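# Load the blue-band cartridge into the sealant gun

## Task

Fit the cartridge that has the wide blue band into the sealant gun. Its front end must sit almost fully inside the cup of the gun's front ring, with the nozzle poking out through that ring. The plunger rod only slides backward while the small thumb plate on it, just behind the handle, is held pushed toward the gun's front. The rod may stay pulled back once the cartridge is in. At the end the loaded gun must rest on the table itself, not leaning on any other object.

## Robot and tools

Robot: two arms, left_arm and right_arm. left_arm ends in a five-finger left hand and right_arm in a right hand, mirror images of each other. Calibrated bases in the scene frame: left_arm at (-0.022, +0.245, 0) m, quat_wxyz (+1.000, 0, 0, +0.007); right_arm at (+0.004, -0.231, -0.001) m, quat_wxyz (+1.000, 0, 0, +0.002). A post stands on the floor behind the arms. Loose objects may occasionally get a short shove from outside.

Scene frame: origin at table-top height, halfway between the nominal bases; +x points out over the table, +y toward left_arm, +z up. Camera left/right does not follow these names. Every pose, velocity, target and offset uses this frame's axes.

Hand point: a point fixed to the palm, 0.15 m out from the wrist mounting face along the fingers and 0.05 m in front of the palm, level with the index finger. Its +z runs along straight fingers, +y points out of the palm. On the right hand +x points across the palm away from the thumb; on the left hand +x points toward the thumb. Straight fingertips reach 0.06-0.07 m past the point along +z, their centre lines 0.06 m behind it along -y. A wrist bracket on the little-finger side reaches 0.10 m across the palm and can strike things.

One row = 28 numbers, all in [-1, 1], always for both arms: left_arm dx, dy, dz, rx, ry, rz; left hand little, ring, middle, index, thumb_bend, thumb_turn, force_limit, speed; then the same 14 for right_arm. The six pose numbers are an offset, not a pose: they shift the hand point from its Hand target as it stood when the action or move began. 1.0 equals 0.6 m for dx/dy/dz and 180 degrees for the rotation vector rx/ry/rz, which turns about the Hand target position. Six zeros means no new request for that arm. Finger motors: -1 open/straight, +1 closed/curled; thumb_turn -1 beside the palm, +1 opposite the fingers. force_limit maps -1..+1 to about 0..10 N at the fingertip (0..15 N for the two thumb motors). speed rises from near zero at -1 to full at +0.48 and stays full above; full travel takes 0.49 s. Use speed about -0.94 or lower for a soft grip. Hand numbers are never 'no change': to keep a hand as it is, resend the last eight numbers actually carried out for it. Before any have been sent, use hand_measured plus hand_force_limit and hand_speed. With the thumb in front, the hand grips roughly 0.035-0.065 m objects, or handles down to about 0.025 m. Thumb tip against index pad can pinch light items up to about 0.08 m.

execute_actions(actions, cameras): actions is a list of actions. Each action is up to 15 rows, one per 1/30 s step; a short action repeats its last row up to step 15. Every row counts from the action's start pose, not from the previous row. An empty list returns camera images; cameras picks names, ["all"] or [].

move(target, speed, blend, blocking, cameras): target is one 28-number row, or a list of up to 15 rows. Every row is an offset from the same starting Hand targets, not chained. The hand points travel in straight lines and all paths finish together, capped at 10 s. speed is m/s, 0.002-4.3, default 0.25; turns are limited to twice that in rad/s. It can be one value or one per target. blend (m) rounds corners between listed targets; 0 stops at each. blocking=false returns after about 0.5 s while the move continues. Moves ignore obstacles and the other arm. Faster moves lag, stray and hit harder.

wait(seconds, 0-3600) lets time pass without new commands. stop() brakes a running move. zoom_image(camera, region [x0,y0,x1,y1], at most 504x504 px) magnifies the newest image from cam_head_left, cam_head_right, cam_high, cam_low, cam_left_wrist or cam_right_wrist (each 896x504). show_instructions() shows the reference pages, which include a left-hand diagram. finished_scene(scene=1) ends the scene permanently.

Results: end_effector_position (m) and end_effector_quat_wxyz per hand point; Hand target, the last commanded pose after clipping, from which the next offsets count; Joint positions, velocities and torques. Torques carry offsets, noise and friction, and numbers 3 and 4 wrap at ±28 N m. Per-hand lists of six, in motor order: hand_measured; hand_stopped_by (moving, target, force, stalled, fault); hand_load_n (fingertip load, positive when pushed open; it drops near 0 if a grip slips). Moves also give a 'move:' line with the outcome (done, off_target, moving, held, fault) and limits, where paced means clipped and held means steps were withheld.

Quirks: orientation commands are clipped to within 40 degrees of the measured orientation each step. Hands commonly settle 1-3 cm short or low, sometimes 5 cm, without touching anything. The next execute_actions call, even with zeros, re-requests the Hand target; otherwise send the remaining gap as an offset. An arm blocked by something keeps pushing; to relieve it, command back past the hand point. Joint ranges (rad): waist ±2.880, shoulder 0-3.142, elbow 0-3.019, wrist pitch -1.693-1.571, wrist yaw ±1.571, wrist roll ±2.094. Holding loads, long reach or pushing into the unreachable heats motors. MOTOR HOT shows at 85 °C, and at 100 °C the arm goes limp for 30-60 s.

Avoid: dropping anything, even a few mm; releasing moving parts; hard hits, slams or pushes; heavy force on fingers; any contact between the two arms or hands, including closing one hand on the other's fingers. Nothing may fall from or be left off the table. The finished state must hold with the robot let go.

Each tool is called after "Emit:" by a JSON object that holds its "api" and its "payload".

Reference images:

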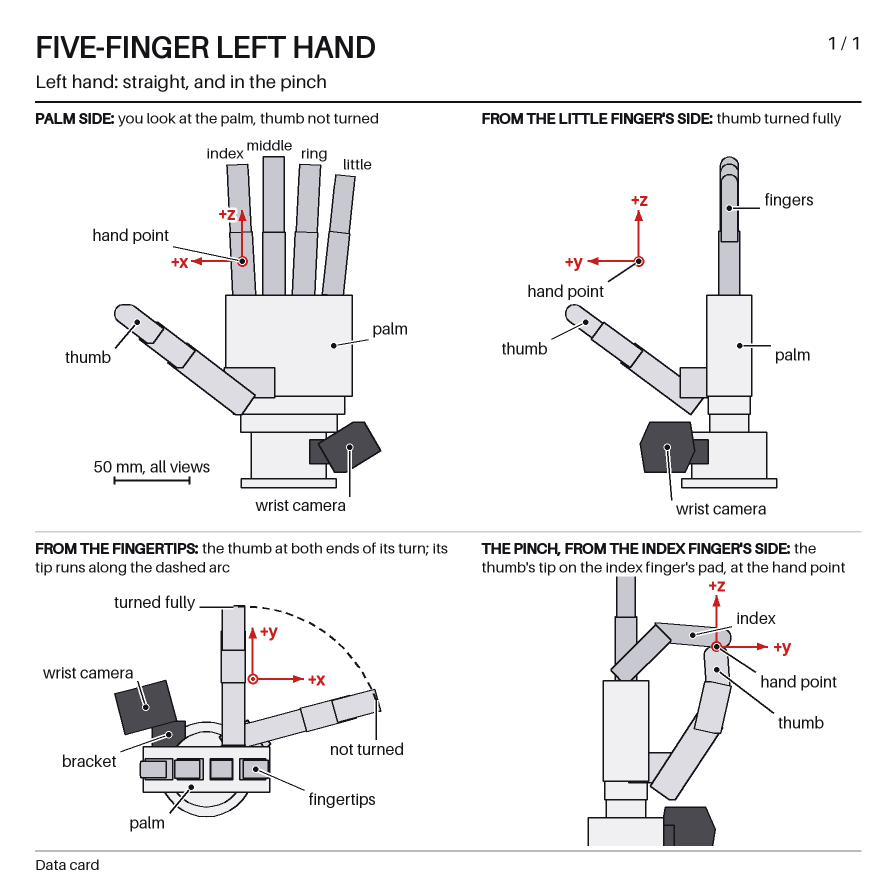

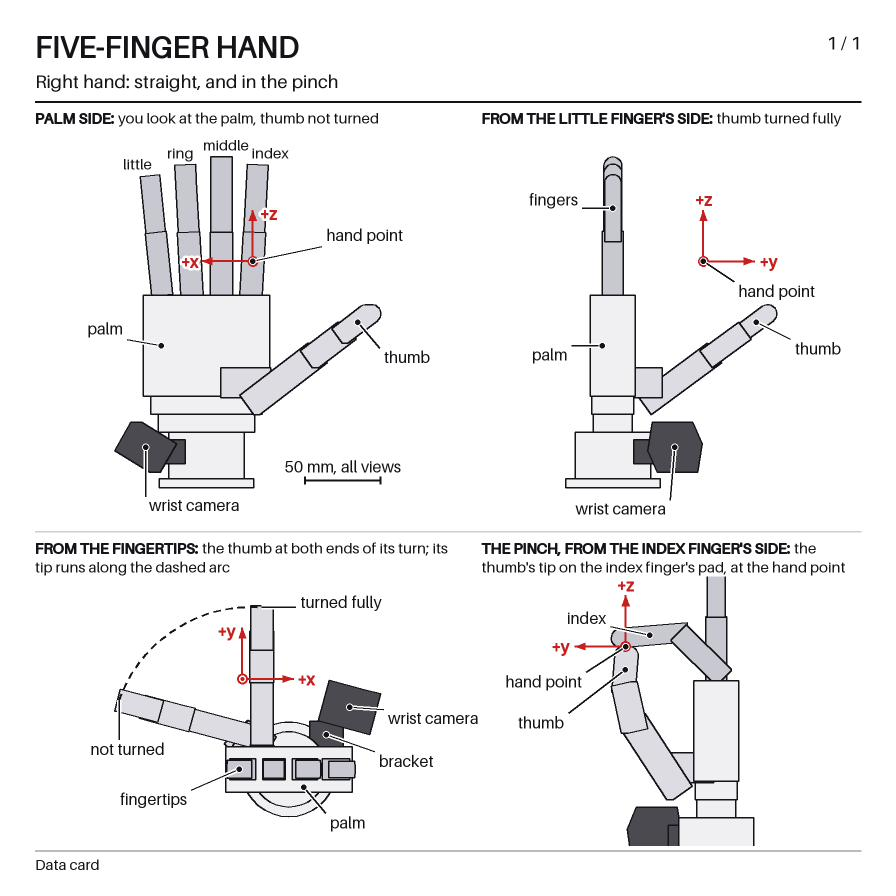

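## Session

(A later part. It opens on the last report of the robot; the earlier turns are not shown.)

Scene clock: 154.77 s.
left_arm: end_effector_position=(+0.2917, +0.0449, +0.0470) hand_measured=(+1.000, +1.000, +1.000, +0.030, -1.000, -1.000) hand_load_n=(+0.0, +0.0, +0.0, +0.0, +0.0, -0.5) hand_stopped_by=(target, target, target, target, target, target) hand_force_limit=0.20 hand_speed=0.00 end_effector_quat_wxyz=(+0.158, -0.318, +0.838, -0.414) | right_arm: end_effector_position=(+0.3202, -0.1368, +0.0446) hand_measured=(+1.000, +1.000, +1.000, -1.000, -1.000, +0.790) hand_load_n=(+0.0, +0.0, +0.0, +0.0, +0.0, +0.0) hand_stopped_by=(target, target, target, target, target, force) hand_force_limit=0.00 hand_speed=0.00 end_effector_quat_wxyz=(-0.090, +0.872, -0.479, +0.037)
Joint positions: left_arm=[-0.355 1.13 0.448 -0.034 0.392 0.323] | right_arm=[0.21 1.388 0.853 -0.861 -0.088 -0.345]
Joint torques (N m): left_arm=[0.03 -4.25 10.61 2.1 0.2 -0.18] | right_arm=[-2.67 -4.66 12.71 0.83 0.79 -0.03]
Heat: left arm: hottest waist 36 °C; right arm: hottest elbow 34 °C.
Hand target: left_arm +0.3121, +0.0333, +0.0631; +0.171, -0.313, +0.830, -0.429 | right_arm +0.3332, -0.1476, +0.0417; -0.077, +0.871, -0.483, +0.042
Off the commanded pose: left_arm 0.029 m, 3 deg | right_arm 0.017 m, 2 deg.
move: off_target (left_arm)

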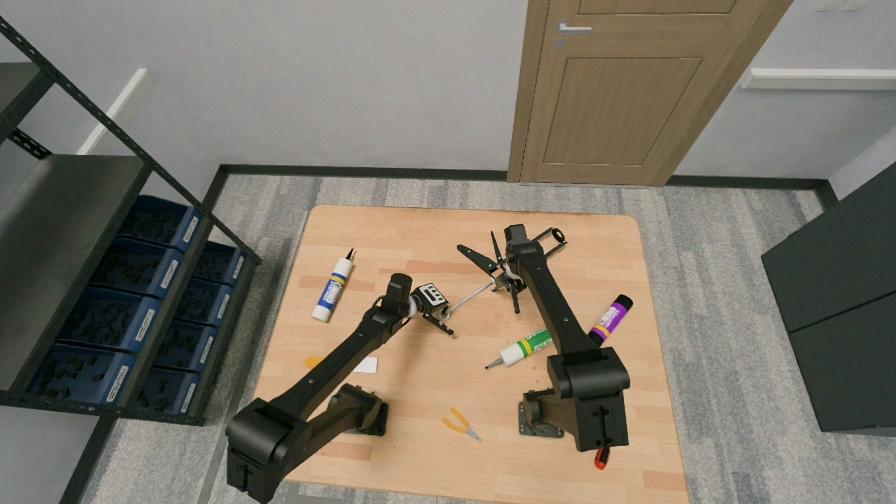

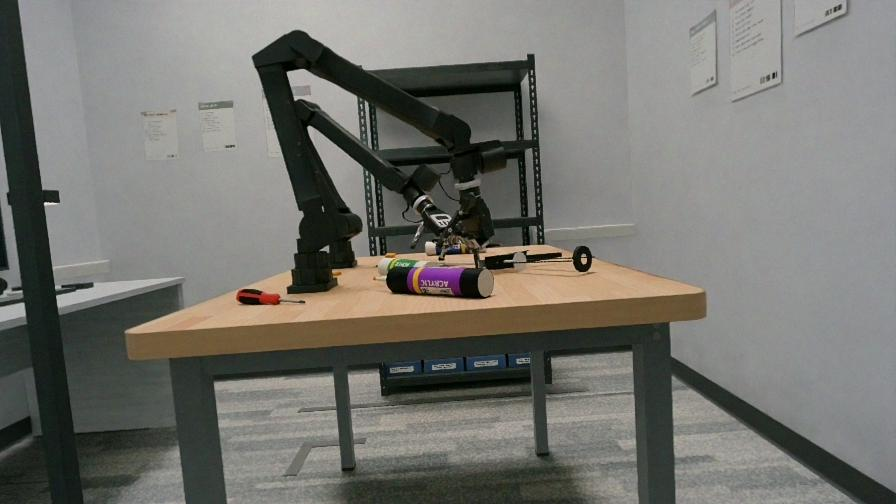

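Emit:
{"api": "move", "payload": {"target": [0.002,0.0,-0.022,0,0,0,1,1,1,0.03,-1,-1,0.2,0,0,0,0,0,0,0,1,1,1,-1,-1,0.9,0,0], "speed": 0.06, "cameras": ["cam_head_left","cam_low"]}}

Emit:
{"api": "zoom_image", "payload": {"camera": "cam_head_left", "region": [420, 295, 460, 325]}}

Emit:
{"api": "zoom_image", "payload": {"camera": "cam_low", "region": [415, 240, 465, 275]}}

Scene clock: 155.80 s.
left_arm: end_effector_position=(+0.2999, +0.0420, +0.0406) hand_measured=(+1.000, +1.000, +1.000, +0.030, -1.000, -1.000) hand_load_n=(+0.0, +0.0, +0.0, +0.0, +0.0, -0.5) hand_stopped_by=(target, target, target, target, target, target) hand_force_limit=0.20 hand_speed=0.00 end_effector_quat_wxyz=(+0.163, -0.316, +0.836, -0.419) | right_arm: end_effector_position=(+0.3202, -0.1368, +0.0446) hand_measured=(+1.000, +1.000, +1.000, -1.000, -1.000, +0.790) hand_load_n=(+0.0, +0.0, +0.0, +0.0, -0.5, +0.0) hand_stopped_by=(target, target, target, target, target, force) hand_force_limit=0.00 hand_speed=0.00 end_effector_quat_wxyz=(-0.090, +0.872, -0.479, +0.037)
Joint positions: left_arm=[-0.355 1.173 0.448 0.024 0.392 0.323] | right_arm=[0.21 1.388 0.853 -0.861 -0.088 -0.345]
Joint torques (N m): left_arm=[0.32 -4.13 9.31 2.25 0.2 -0.15] | right_arm=[-2.67 -4.72 12.71 0.83 0.79 -0.03]
Heat: left arm: hottest waist 36 °C; right arm: hottest elbow 34 °C.
Hand target: left_arm +0.3134, +0.0333, +0.0499; +0.171, -0.313, +0.830, -0.429 | right_arm +0.3332, -0.1476, +0.0417; -0.077, +0.871, -0.483, +0.042
Off the commanded pose: left_arm 0.018 m, 2 deg | right_arm 0.017 m, 2 deg.
move: off_target (left_arm)

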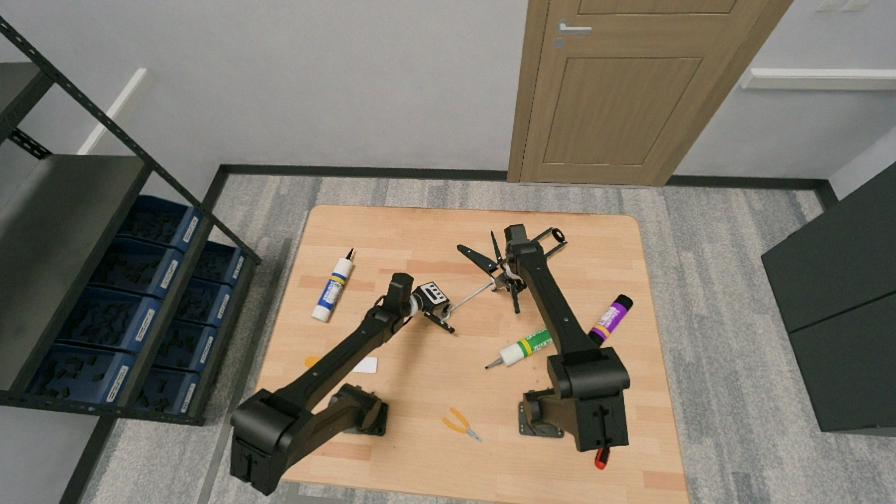

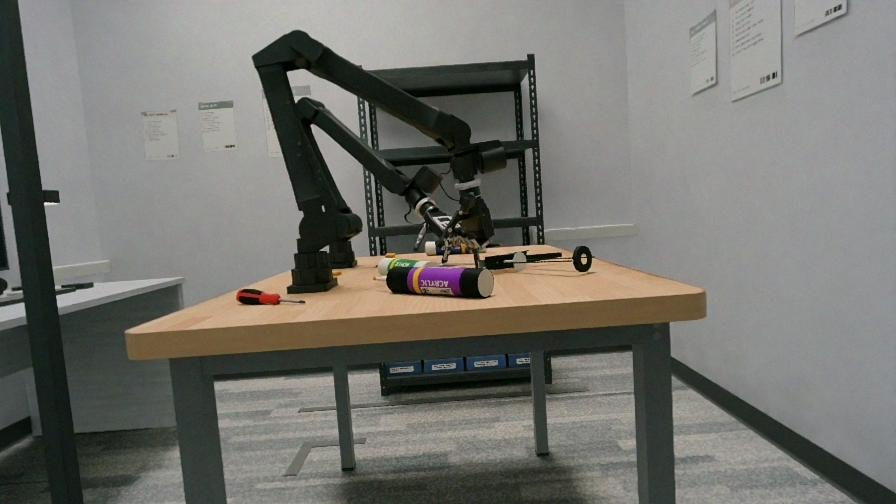

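Scaled by 12.600 from the camera's image (finer frame: 1280x720).

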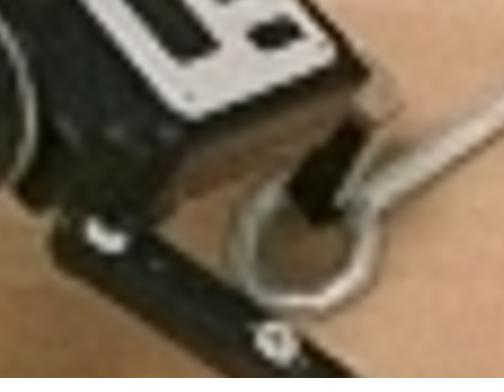

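Scaled by 10.080 from the camera's image (finer frame: 1280x720).

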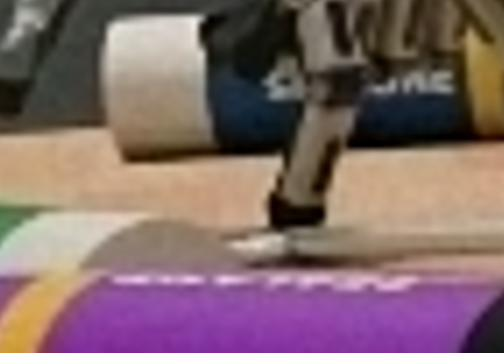

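Emit:
{"api": "move", "payload": {"target": [-0.013,0.002,-0.01,0,0,0,1,1,1,0.03,-1,-1,0.2,0,0,0,0,0,0,0,1,1,1,-1,-1,0.9,0,0], "speed": 0.06, "cameras": ["cam_head_left","cam_low"]}}

Emit:
{"api": "zoom_image", "payload": {"camera": "cam_head_left", "region": [420, 295, 460, 325]}}

Emit:
{"api": "zoom_image", "payload": {"camera": "cam_low", "region": [415, 240, 465, 275]}}

Scene clock: 156.60 s.
left_arm: end_effector_position=(+0.3037, +0.0390, +0.0438) hand_measured=(+1.000, +1.000, +1.000, +0.030, -1.000, -1.000) hand_load_n=(+0.0, +0.0, +0.0, +0.0, +0.0, +0.0) hand_stopped_by=(target, target, target, target, target, target) hand_force_limit=0.20 hand_speed=0.00 end_effector_quat_wxyz=(+0.171, -0.312, +0.833, -0.425) | right_arm: end_effector_position=(+0.3202, -0.1368, +0.0446) hand_measured=(+1.000, +1.000, +1.000, -1.000, -1.000, +0.790) hand_load_n=(+0.0, +0.0, +0.5, +0.0, +0.0, +0.0) hand_stopped_by=(target, target, target, target, target, force) hand_force_limit=0.00 hand_speed=0.00 end_effector_quat_wxyz=(-0.090, +0.872, -0.479, +0.037)
Joint positions: left_arm=[-0.361 1.173 0.448 0.047 0.388 0.32] | right_arm=[0.21 1.388 0.853 -0.861 -0.088 -0.345]
Joint torques (N m): left_arm=[-0.73 -3.9 7.28 2.09 0.22 -0.16] | right_arm=[-2.67 -4.72 12.72 0.83 0.79 -0.03]
Heat: left arm: hottest waist 36 °C; right arm: hottest elbow 34 °C.
Hand target: left_arm +0.3056, +0.0345, +0.0439; +0.171, -0.313, +0.830, -0.430 | right_arm +0.3332, -0.1476, +0.0417; -0.077, +0.871, -0.483, +0.042
Off the commanded pose: left_arm 0.005 m, 1 deg | right_arm 0.017 m, 2 deg.
move: done

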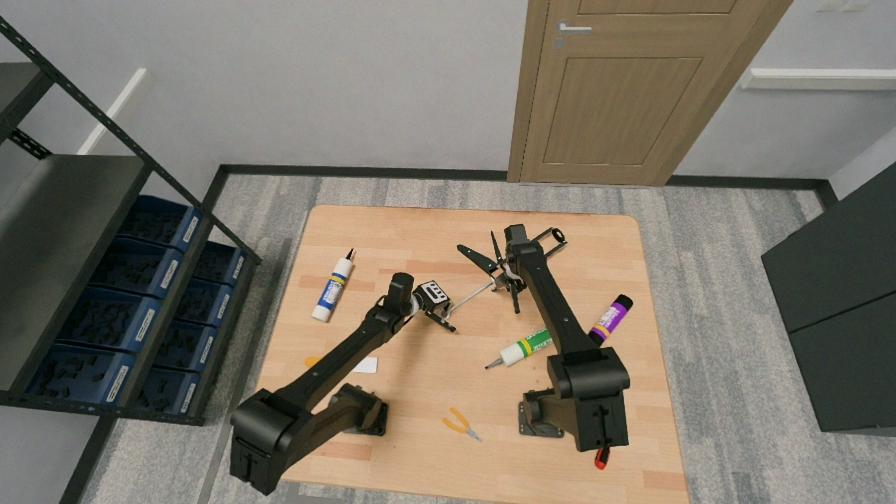

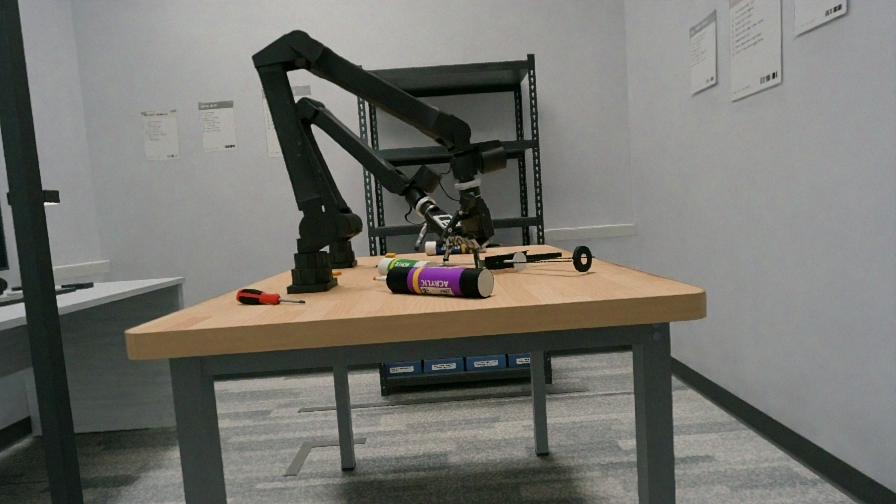

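Scaled by 12.600 from the camera's image (finer frame: 1280x720).

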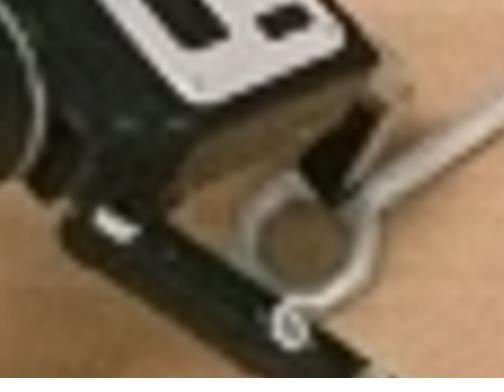

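Scaled by 10.080 from the camera's image (finer frame: 1280x720).

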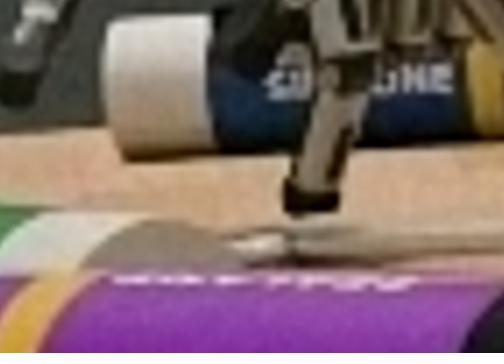

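Emit:
{"api": "move", "payload": {"target": [-0.022,0.008,-0.0,0,0,0,1,1,1,0.03,-1,-1,0.2,0,0,0,0,0,0,0,1,1,1,-1,-1,0.9,0,0], "speed": 0.06, "cameras": ["cam_head_left","cam_low"]}}

Emit:
{"api": "zoom_image", "payload": {"camera": "cam_head_left", "region": [420, 295, 460, 325]}}

Emit:
{"api": "zoom_image", "payload": {"camera": "cam_low", "region": [415, 240, 465, 275]}}

Scene clock: 157.50 s.
left_arm: end_effector_position=(+0.2966, +0.0415, +0.0440) hand_measured=(+1.000, +1.000, +1.000, +0.030, -1.000, -1.000) hand_load_n=(+0.0, +0.0, +0.0, +0.0, -0.5, +0.0) hand_stopped_by=(target, target, target, target, target, target) hand_force_limit=0.20 hand_speed=0.00 end_effector_quat_wxyz=(+0.173, -0.311, +0.832, -0.426) | right_arm: end_effector_position=(+0.3202, -0.1368, +0.0446) hand_measured=(+1.000, +1.000, +1.000, -1.000, -1.000, +0.790) hand_load_n=(+0.5, +0.0, +0.0, +0.0, +0.0, +0.0) hand_stopped_by=(target, target, target, target, target, force) hand_force_limit=0.00 hand_speed=0.00 end_effector_quat_wxyz=(-0.090, +0.872, -0.479, +0.037)
Joint positions: left_arm=[-0.361 1.146 0.427 0.047 0.387 0.319] | right_arm=[0.21 1.388 0.853 -0.861 -0.088 -0.345]
Joint velocities: left_arm=[-0.005 -0.005 -0.032 -0.002 0.154 -0.051] | right_arm=[within noise]
Joint torques (N m): left_arm=[0.26 -5.36 6.64 1.81 0.18 -0.16] | right_arm=[-2.73 -4.66 12.72 0.83 0.79 -0.03]
Heat: left arm: hottest waist 36 °C; right arm: hottest elbow 34 °C.
Hand target: left_arm +0.2922, +0.0393, +0.0438; +0.171, -0.313, +0.830, -0.429 | right_arm +0.3332, -0.1476, +0.0417; -0.077, +0.871, -0.483, +0.042
Off the commanded pose: left_arm 0.005 m, 1 deg | right_arm 0.017 m, 2 deg.
move: done

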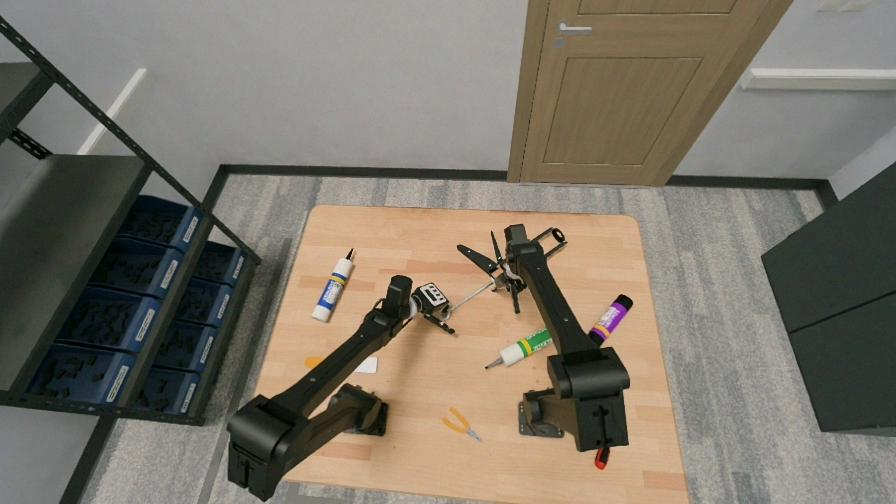

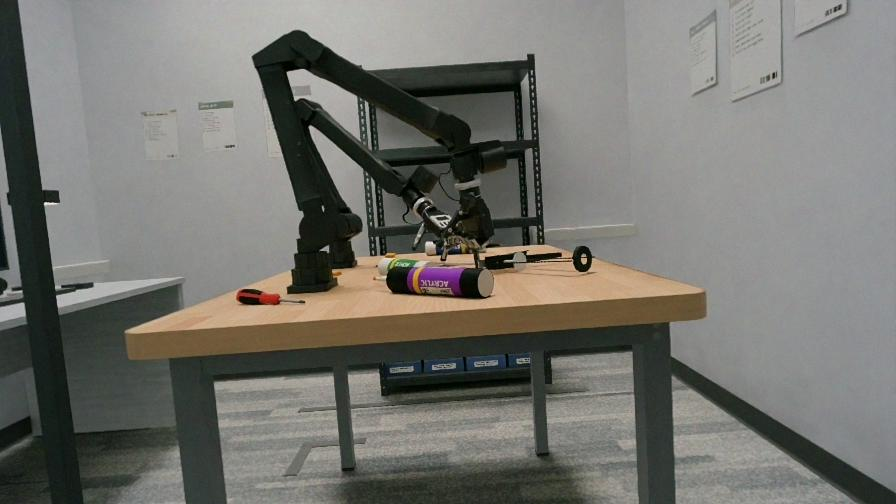

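Scaled by 12.600 from the camera's image (finer frame: 1280x720).

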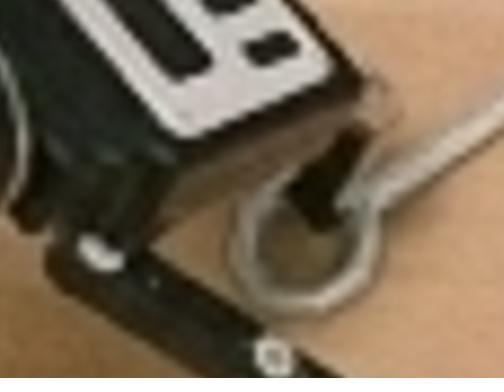

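Scaled by 10.080 from the camera's image (finer frame: 1280x720).

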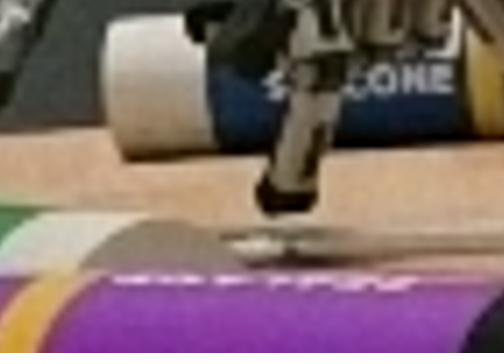

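Emit:
{"api": "move", "payload": {"target": [-0.008,0.005,-0.008,0,0,0,1,1,1,0.03,-1,-1,0.2,0,0,0,0,0,0,0,1,1,1,-1,-1,0.9,0,0], "speed": 0.06, "cameras": ["cam_head_left","cam_low"]}}

Emit:
{"api": "zoom_image", "payload": {"camera": "cam_head_left", "region": [420, 295, 460, 325]}}

Emit:
{"api": "zoom_image", "payload": {"camera": "cam_low", "region": [415, 240, 465, 275]}}

Scene clock: 158.27 s.
left_arm: end_effector_position=(+0.2881, +0.0445, +0.0365) hand_measured=(+1.000, +1.000, +1.000, +0.030, -1.000, -1.000) hand_load_n=(+0.0, +0.0, +0.0, +0.0, +0.0, +0.0) hand_stopped_by=(target, target, target, target, target, target) hand_force_limit=0.20 hand_speed=0.00 end_effector_quat_wxyz=(+0.167, -0.314, +0.834, -0.422) | right_arm: end_effector_position=(+0.3202, -0.1368, +0.0446) hand_measured=(+1.000, +1.000, +1.000, -1.000, -1.000, +0.790) hand_load_n=(+0.0, +0.0, +0.5, +0.0, +0.0, +0.0) hand_stopped_by=(target, target, target, target, target, force) hand_force_limit=0.00 hand_speed=0.00 end_effector_quat_wxyz=(-0.090, +0.872, -0.479, +0.037)
Joint positions: left_arm=[-0.361 1.142 0.406 0.047 0.387 0.319] | right_arm=[0.21 1.388 0.853 -0.861 -0.088 -0.345]
Joint torques (N m): left_arm=[0.21 -5.3 6.46 2.48 0.33 -0.1] | right_arm=[-2.67 -4.66 12.71 0.83 0.79 -0.03]
Heat: left arm: hottest waist 36 °C; right arm: hottest elbow 34 °C.
Hand target: left_arm +0.2874, +0.0423, +0.0390; +0.171, -0.313, +0.830, -0.429 | right_arm +0.3332, -0.1476, +0.0417; -0.077, +0.871, -0.483, +0.042
Off the commanded pose: left_arm 0.003 m, 1 deg | right_arm 0.017 m, 2 deg.
move: done

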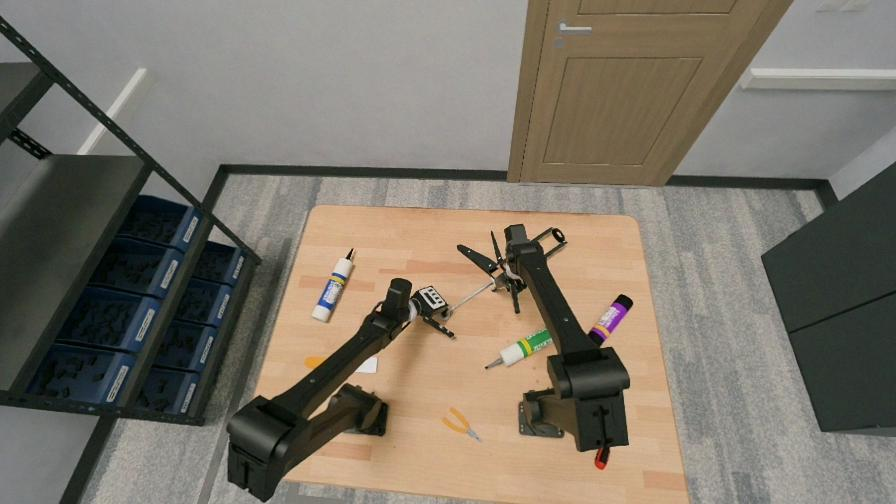

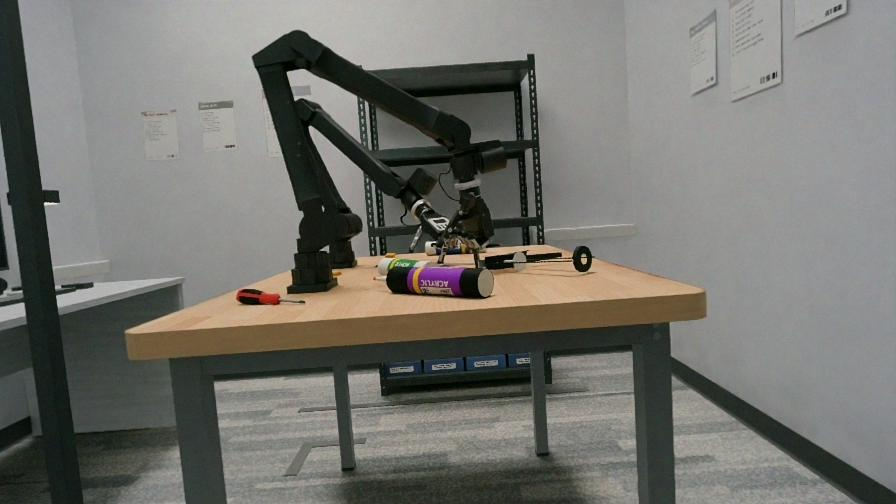

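Scaled by 12.600 from the camera's image (finer frame: 1280x720).

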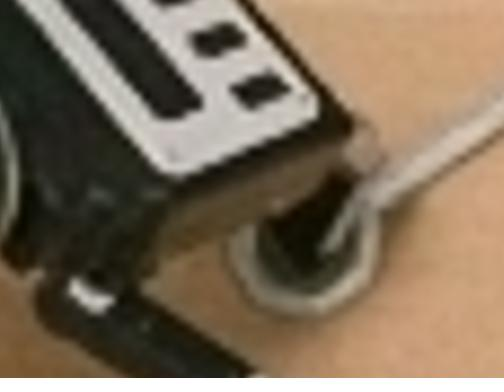

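Scaled by 10.080 from the camera's image (finer frame: 1280x720).

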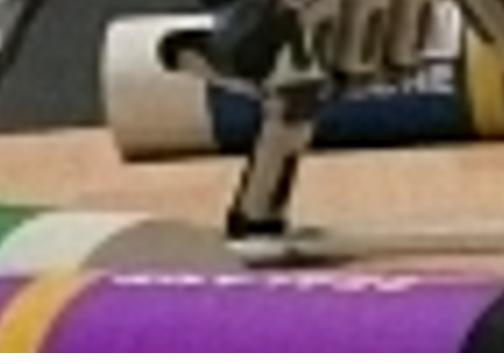

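Emit:
{"api": "move", "payload": {"target": [0.002,0.0,-0.014,0,0,0,1,1,1,0.03,-1,-1,0.2,0,0,0,0,0,0,0,1,1,1,-1,-1,0.9,0,0], "speed": 0.06, "cameras": ["cam_head_left","cam_low"]}}

Emit:
{"api": "zoom_image", "payload": {"camera": "cam_head_left", "region": [420, 295, 460, 325]}}

Emit:
{"api": "zoom_image", "payload": {"camera": "cam_low", "region": [415, 240, 465, 275]}}

Scene clock: 159.10 s.
left_arm: end_effector_position=(+0.2914, +0.0433, +0.0365) hand_measured=(+1.000, +1.000, +1.000, +0.030, -1.000, -1.000) hand_load_n=(+0.0, +0.0, +0.0, +0.0, +0.0, +0.0) hand_stopped_by=(target, target, target, target, target, target) hand_force_limit=0.20 hand_speed=0.00 end_effector_quat_wxyz=(+0.175, -0.310, +0.831, -0.428) | right_arm: end_effector_position=(+0.3202, -0.1368, +0.0446) hand_measured=(+1.000, +1.000, +1.000, -1.000, -1.000, +0.790) hand_load_n=(+0.0, +0.0, +0.0, +0.0, +0.0, +0.0) hand_stopped_by=(target, target, target, target, target, force) hand_force_limit=0.00 hand_speed=0.00 end_effector_quat_wxyz=(-0.090, +0.872, -0.479, +0.037)
Joint positions: left_arm=[-0.361 1.148 0.398 0.085 0.387 0.319] | right_arm=[0.21 1.388 0.853 -0.861 -0.088 -0.345]
Joint torques (N m): left_arm=[1.03 -3.78 6.26 2.24 0.35 -0.08] | right_arm=[-2.73 -4.72 12.71 0.83 0.79 -0.03]
Heat: left arm: hottest waist 36 °C; right arm: hottest elbow 34 °C.
Hand target: left_arm +0.2886, +0.0423, +0.0306; +0.171, -0.313, +0.830, -0.429 | right_arm +0.3332, -0.1476, +0.0417; -0.077, +0.871, -0.483, +0.042
Off the commanded pose: left_arm 0.007 m, 1 deg | right_arm 0.017 m, 2 deg.
move: done

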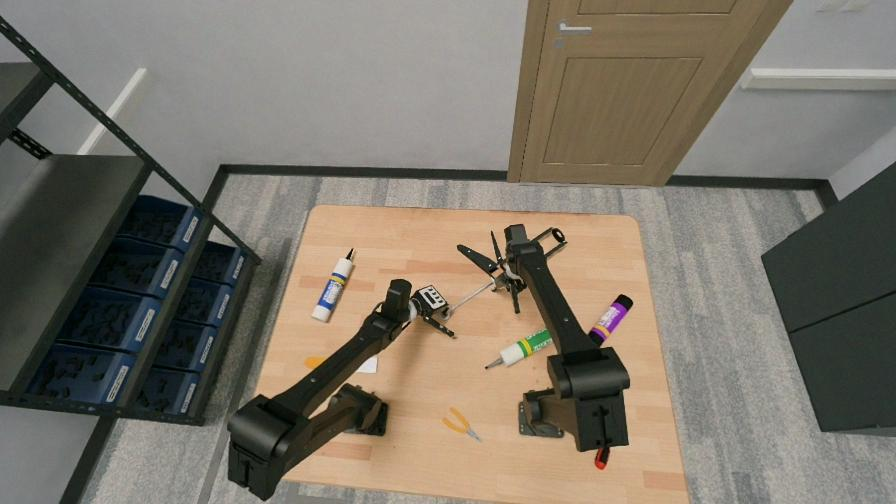

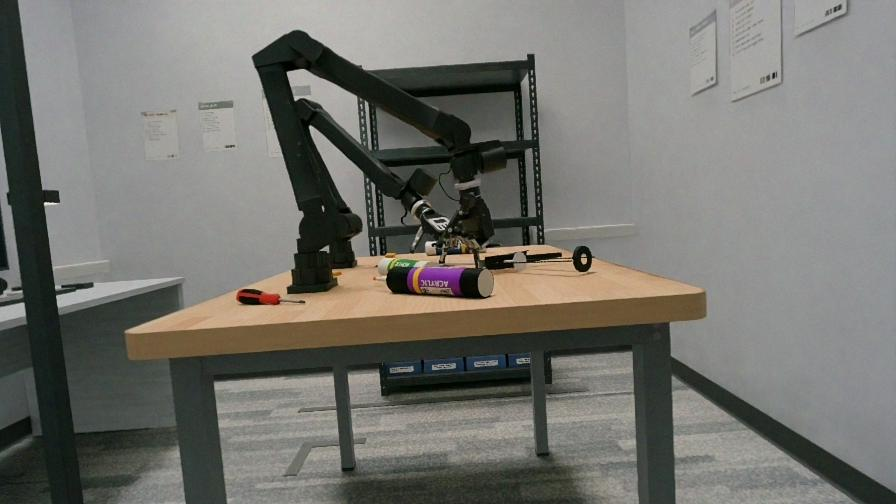

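Scaled by 12.600 from the camera's image (finer frame: 1280x720).

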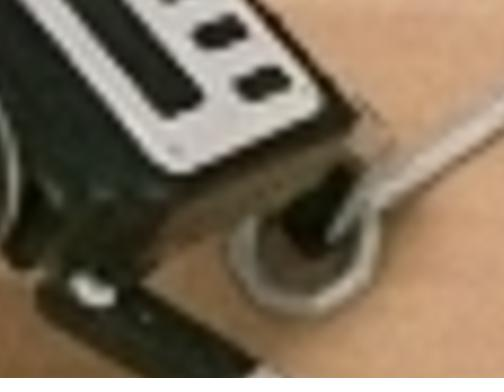

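Scaled by 10.080 from the camera's image (finer frame: 1280x720).

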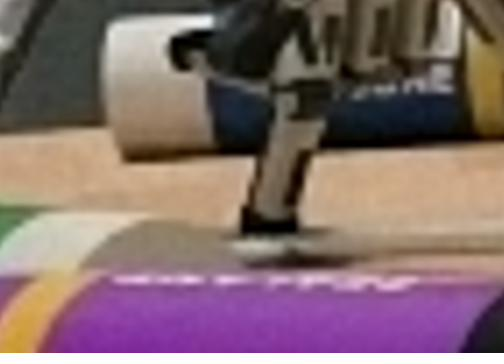

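Emit:
{"api": "move", "payload": {"target": [-0.006,0.002,-0.016,0,0,0,1,1,1,0.03,-1,-1,0.2,0,0,0,0,0,0,0,1,1,1,-1,-1,0.9,0,0], "speed": 0.06, "cameras": ["cam_head_left","cam_low"]}}

Emit:
{"api": "zoom_image", "payload": {"camera": "cam_head_left", "region": [420, 295, 460, 325]}}

Emit:
{"api": "zoom_image", "payload": {"camera": "cam_low", "region": [415, 240, 465, 275]}}

Scene clock: 165.70 s.
left_arm: end_effector_position=(+0.2902, +0.0435, +0.0296) hand_measured=(+1.000, +1.000, +1.000, +0.030, -1.000, -1.000) hand_load_n=(+0.0, +0.0, -0.5, +0.0, +0.0, +0.0) hand_stopped_by=(target, target, target, target, target, target) hand_force_limit=0.20 hand_speed=0.00 end_effector_quat_wxyz=(+0.177, -0.308, +0.829, -0.431) | right_arm: end_effector_position=(+0.3202, -0.1368, +0.0446) hand_measured=(+1.000, +1.000, +1.000, -1.000, -1.000, +0.790) hand_load_n=(+0.0, +0.0, +0.0, +0.0, +0.0, +0.0) hand_stopped_by=(target, target, target, target, target, force) hand_force_limit=0.00 hand_speed=0.00 end_effector_quat_wxyz=(-0.090, +0.872, -0.479, +0.037)
Joint positions: left_arm=[-0.361 1.167 0.38 0.129 0.389 0.319] | right_arm=[0.21 1.388 0.853 -0.861 -0.088 -0.345]
Joint torques (N m): left_arm=[-0.26 -4.37 5.79 2.33 0.28 -0.1] | right_arm=[-2.67 -4.66 12.71 0.83 0.79 -0.03]
Heat: left arm: hottest waist 36 °C; right arm: hottest elbow 34 °C.
Hand target: left_arm +0.2850, +0.0434, +0.0210; +0.171, -0.313, +0.830, -0.429 | right_arm +0.3332, -0.1476, +0.0417; -0.077, +0.871, -0.483, +0.042
Off the commanded pose: left_arm 0.010 m, 1 deg | right_arm 0.017 m, 2 deg.
move: done

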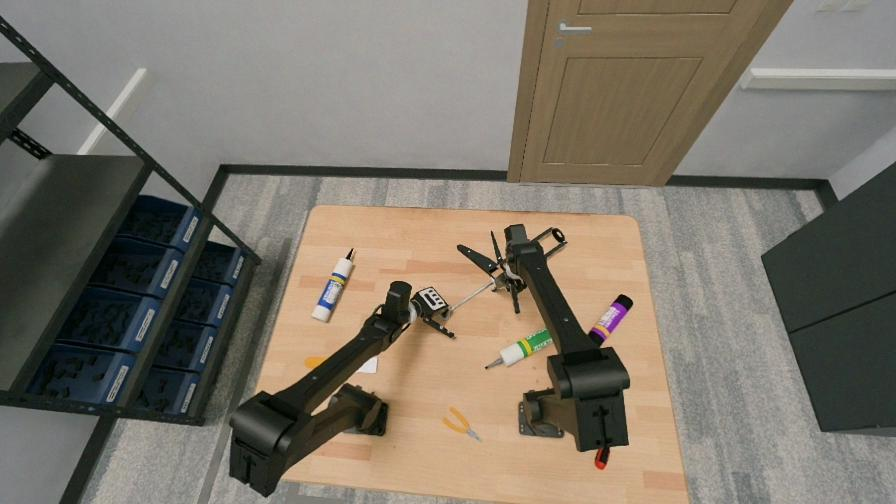

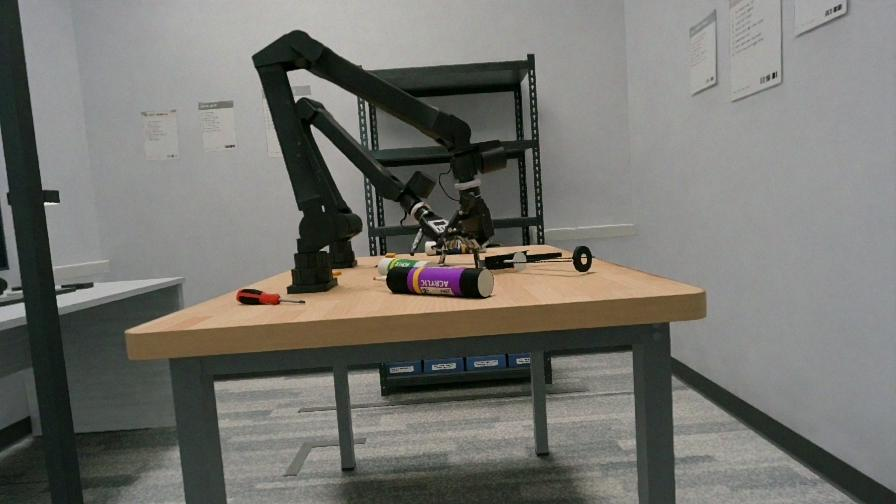

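Scaled by 12.600 from the camera's image (finer frame: 1280x720).

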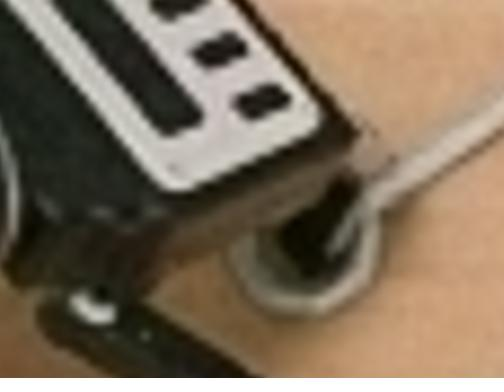

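Scaled by 10.080 from the camera's image (finer frame: 1280x720).

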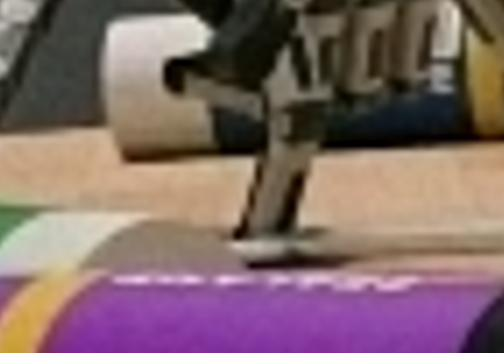

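Emit:
{"api": "move", "payload": {"target": [[-0.010,0.0133,-0.008,0,0,0,1,1,1,0.03,-1,-1,0.2,0,0.012,-0.016,0,0,0,0,1,1,1,-1,-1,0.9,0,0],[-0.04,0.0533,-0.008,0,0,0,1,1,1,0.03,-1,-1,0.2,0,0.014,-0.0186,0,0,0,0,1,1,1,-1,-1,0.9,0,0]], "speed": 0.04, "cameras": ["cam_head_left","cam_low","cam_high"]}}

Emit:
{"api": "zoom_image", "payload": {"camera": "cam_head_left", "region": [410, 295, 450, 325]}}

Emit:
{"api": "zoom_image", "payload": {"camera": "cam_high", "region": [320, 190, 480, 290]}}

Scene clock: 167.90 s.
left_arm: end_effector_position=(+0.2730, +0.0674, +0.0287) hand_measured=(+1.000, +1.000, +1.000, +0.030, -1.000, -1.000) hand_load_n=(+0.0, +0.0, +0.0, +1.0, -0.5, +0.0) hand_stopped_by=(target, target, target, target, target, target) hand_force_limit=0.20 hand_speed=0.00 end_effector_quat_wxyz=(+0.180, -0.309, +0.821, -0.444) | right_arm: end_effector_position=(+0.3272, -0.1473, +0.0447) hand_measured=(+1.000, +1.000, +1.000, -1.000, -1.000, +0.790) hand_load_n=(+0.0, +0.0, +0.0, +0.0, +0.0, +0.0) hand_stopped_by=(target, target, target, target, target, force) hand_force_limit=0.00 hand_speed=0.00 end_effector_quat_wxyz=(-0.089, +0.873, -0.478, +0.035)
Joint positions: left_arm=[-0.279 1.083 0.308 0.126 0.464 0.353] | right_arm=[0.178 1.404 0.869 -0.868 -0.094 -0.378]
Joint torques (N m): left_arm=[1.85 -3.66 5.53 0.5 0.26 0.22] | right_arm=[-2.78 -4.84 12.81 1.01 0.83 -0.02]
Heat: left arm: hottest waist 36 °C; right arm: hottest elbow 34 °C.
Hand target: left_arm +0.2610, +0.0755, +0.0162; +0.171, -0.313, +0.830, -0.429 | right_arm +0.3416, -0.1587, +0.0416; -0.076, +0.871, -0.483, +0.042
Off the commanded pose: left_arm 0.019 m, 2 deg | right_arm 0.019 m, 2 deg.
move: off_target (left_arm, right_arm)
Images, in order (width x height): cam_head_left 896x504, cam_high 896x504, cam_low 896x504.

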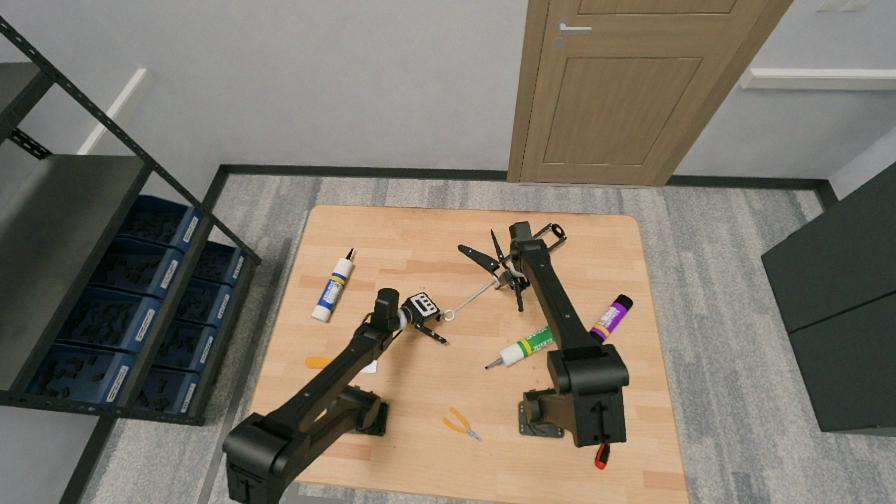

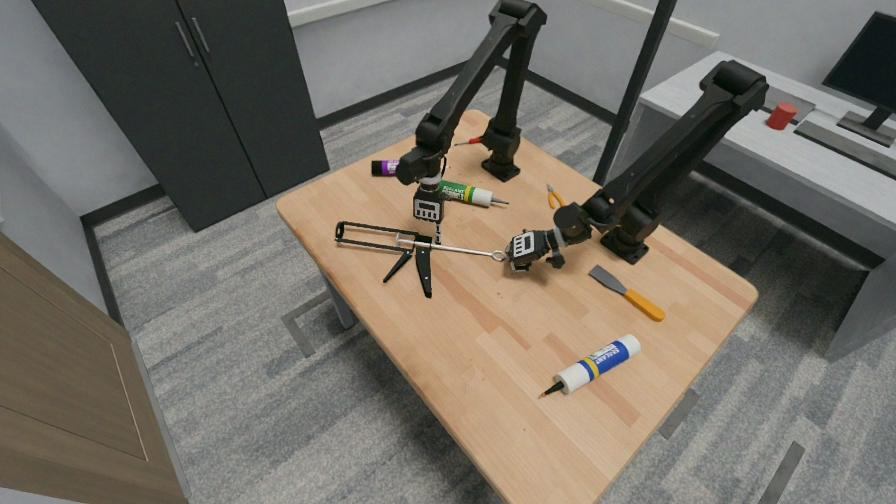

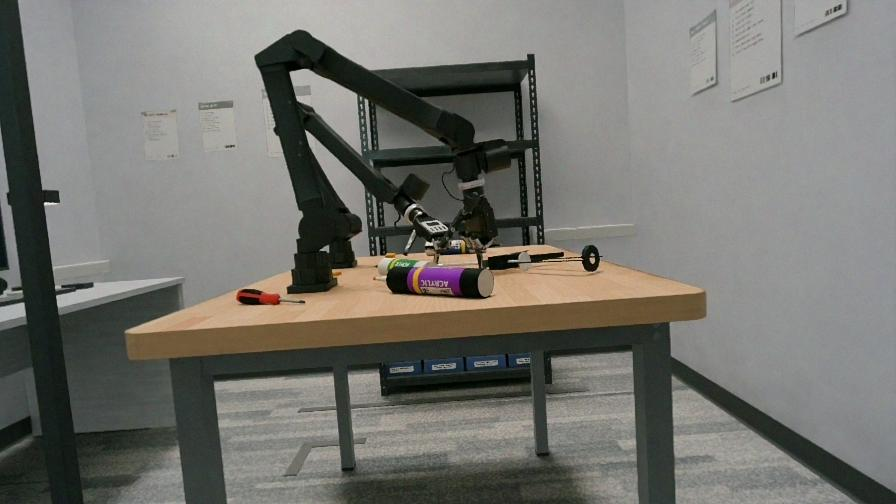

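Scaled by 12.600 from the camera's image (finer frame: 1280x720).

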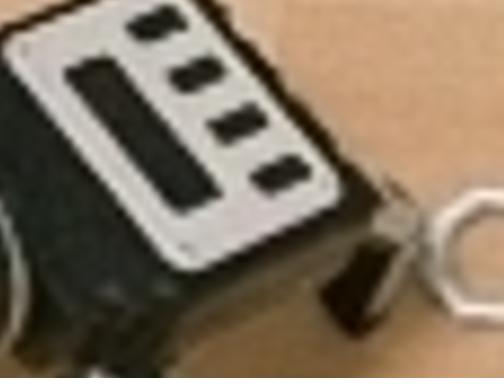

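Scaled by 3.150 from the camera's image (finer frame: 1280x720).

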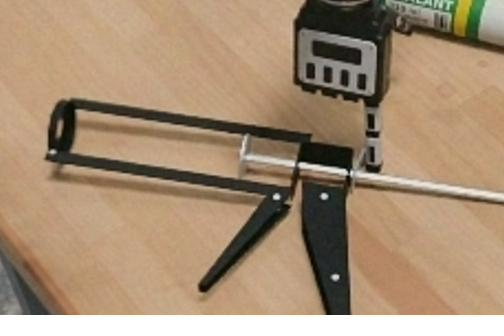

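Emit:
{"api": "move", "payload": {"target": [[0.0,0.0,0.05,0,0,0,1,1,1,0.03,-1,-1,0.2,0,0,0,0,0,0,0,1,1,1,-1,-1,0.9,0,0],[0.030,-0.058,0.05,0,0,0,1,1,1,-0.08,-1,-1,0.2,0,0,0,0,0,0,0,1,1,1,-1,-1,0.9,0,0]], "speed": 0.06, "cameras": ["cam_head_left","cam_low"]}}

Emit:
{"api": "zoom_image", "payload": {"camera": "cam_head_left", "region": [430, 295, 470, 325]}}

Emit:
{"api": "zoom_image", "payload": {"camera": "cam_low", "region": [415, 240, 465, 275]}}

Scene clock: 171.57 s.
left_arm: end_effector_position=(+0.2618, +0.0507, +0.0324) hand_measured=(+1.000, +1.000, +1.000, -0.080, -1.000, -1.000) hand_load_n=(+0.0, +0.0, +0.0, +0.0, +0.0, +0.0) hand_stopped_by=(target, target, target, target, target, target) hand_force_limit=0.20 hand_speed=0.00 end_effector_quat_wxyz=(+0.160, -0.317, +0.837, -0.416) | right_arm: end_effector_position=(+0.3272, -0.1473, +0.0447) hand_measured=(+1.000, +1.000, +1.000, -1.000, -1.000, +0.790) hand_load_n=(+0.0, +0.0, +0.0, +0.5, +0.0, +0.0) hand_stopped_by=(target, target, target, target, target, force) hand_force_limit=0.00 hand_speed=0.00 end_effector_quat_wxyz=(-0.089, +0.873, -0.478, +0.035)
Joint positions: left_arm=[-0.374 1.063 0.353 0.004 0.378 0.31] | right_arm=[0.178 1.404 0.869 -0.868 -0.094 -0.378]
Joint torques (N m): left_arm=[-0.09 -3.37 9.96 2.13 0.21 -0.16] | right_arm=[-2.78 -4.78 12.81 1.01 0.83 -0.02]
Heat: left arm: hottest waist 36 °C; right arm: hottest elbow 34 °C.
Hand target: left_arm +0.2790, +0.0407, +0.0461; +0.171, -0.313, +0.830, -0.429 | right_arm +0.3416, -0.1587, +0.0416; -0.076, +0.871, -0.483, +0.042
Off the commanded pose: left_arm 0.024 m, 2 deg | right_arm 0.019 m, 2 deg.
move: off_target (left_arm); target 2's new numbers were sent with left_arm's hand 0.028 m and 3 deg from that target

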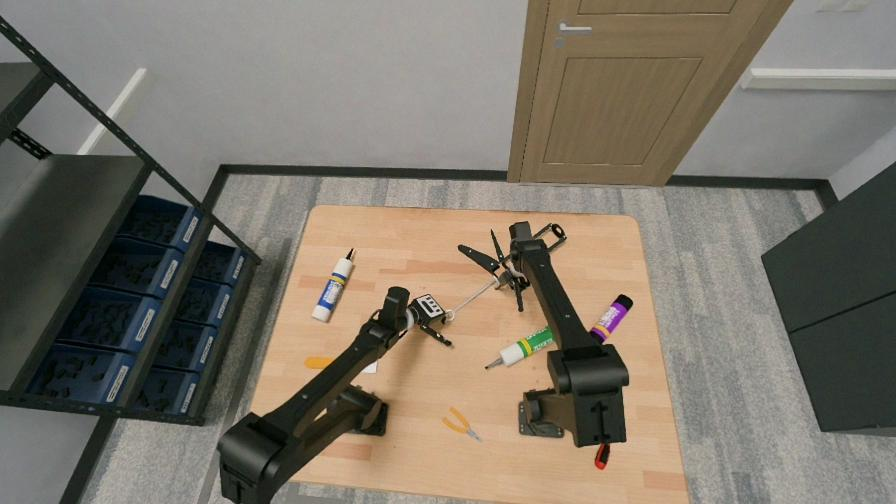

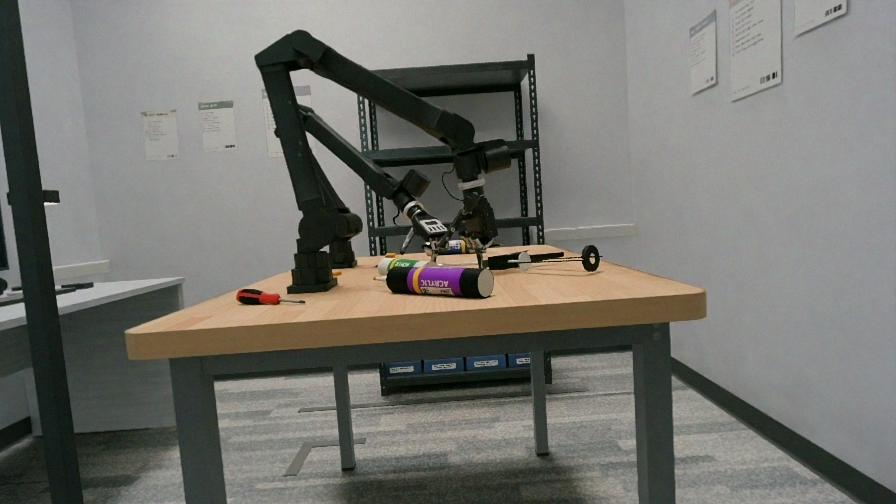

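Scaled by 12.600 from the camera's image (finer frame: 1280x720).

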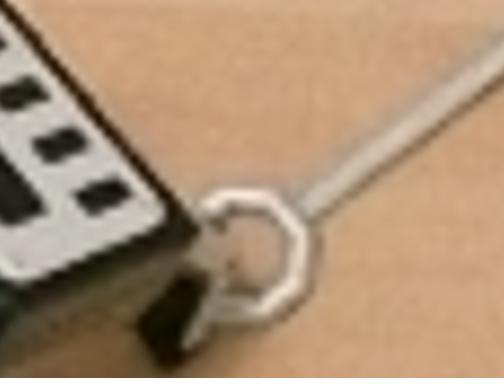

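Scaled by 10.080 from the camera's image (finer frame: 1280x720).

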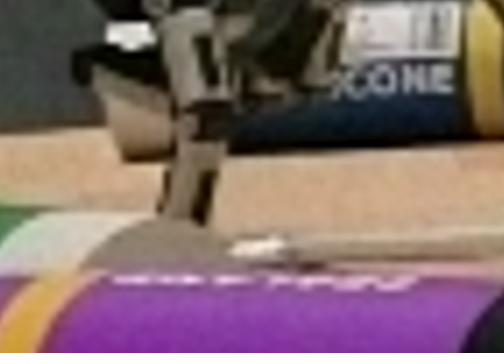

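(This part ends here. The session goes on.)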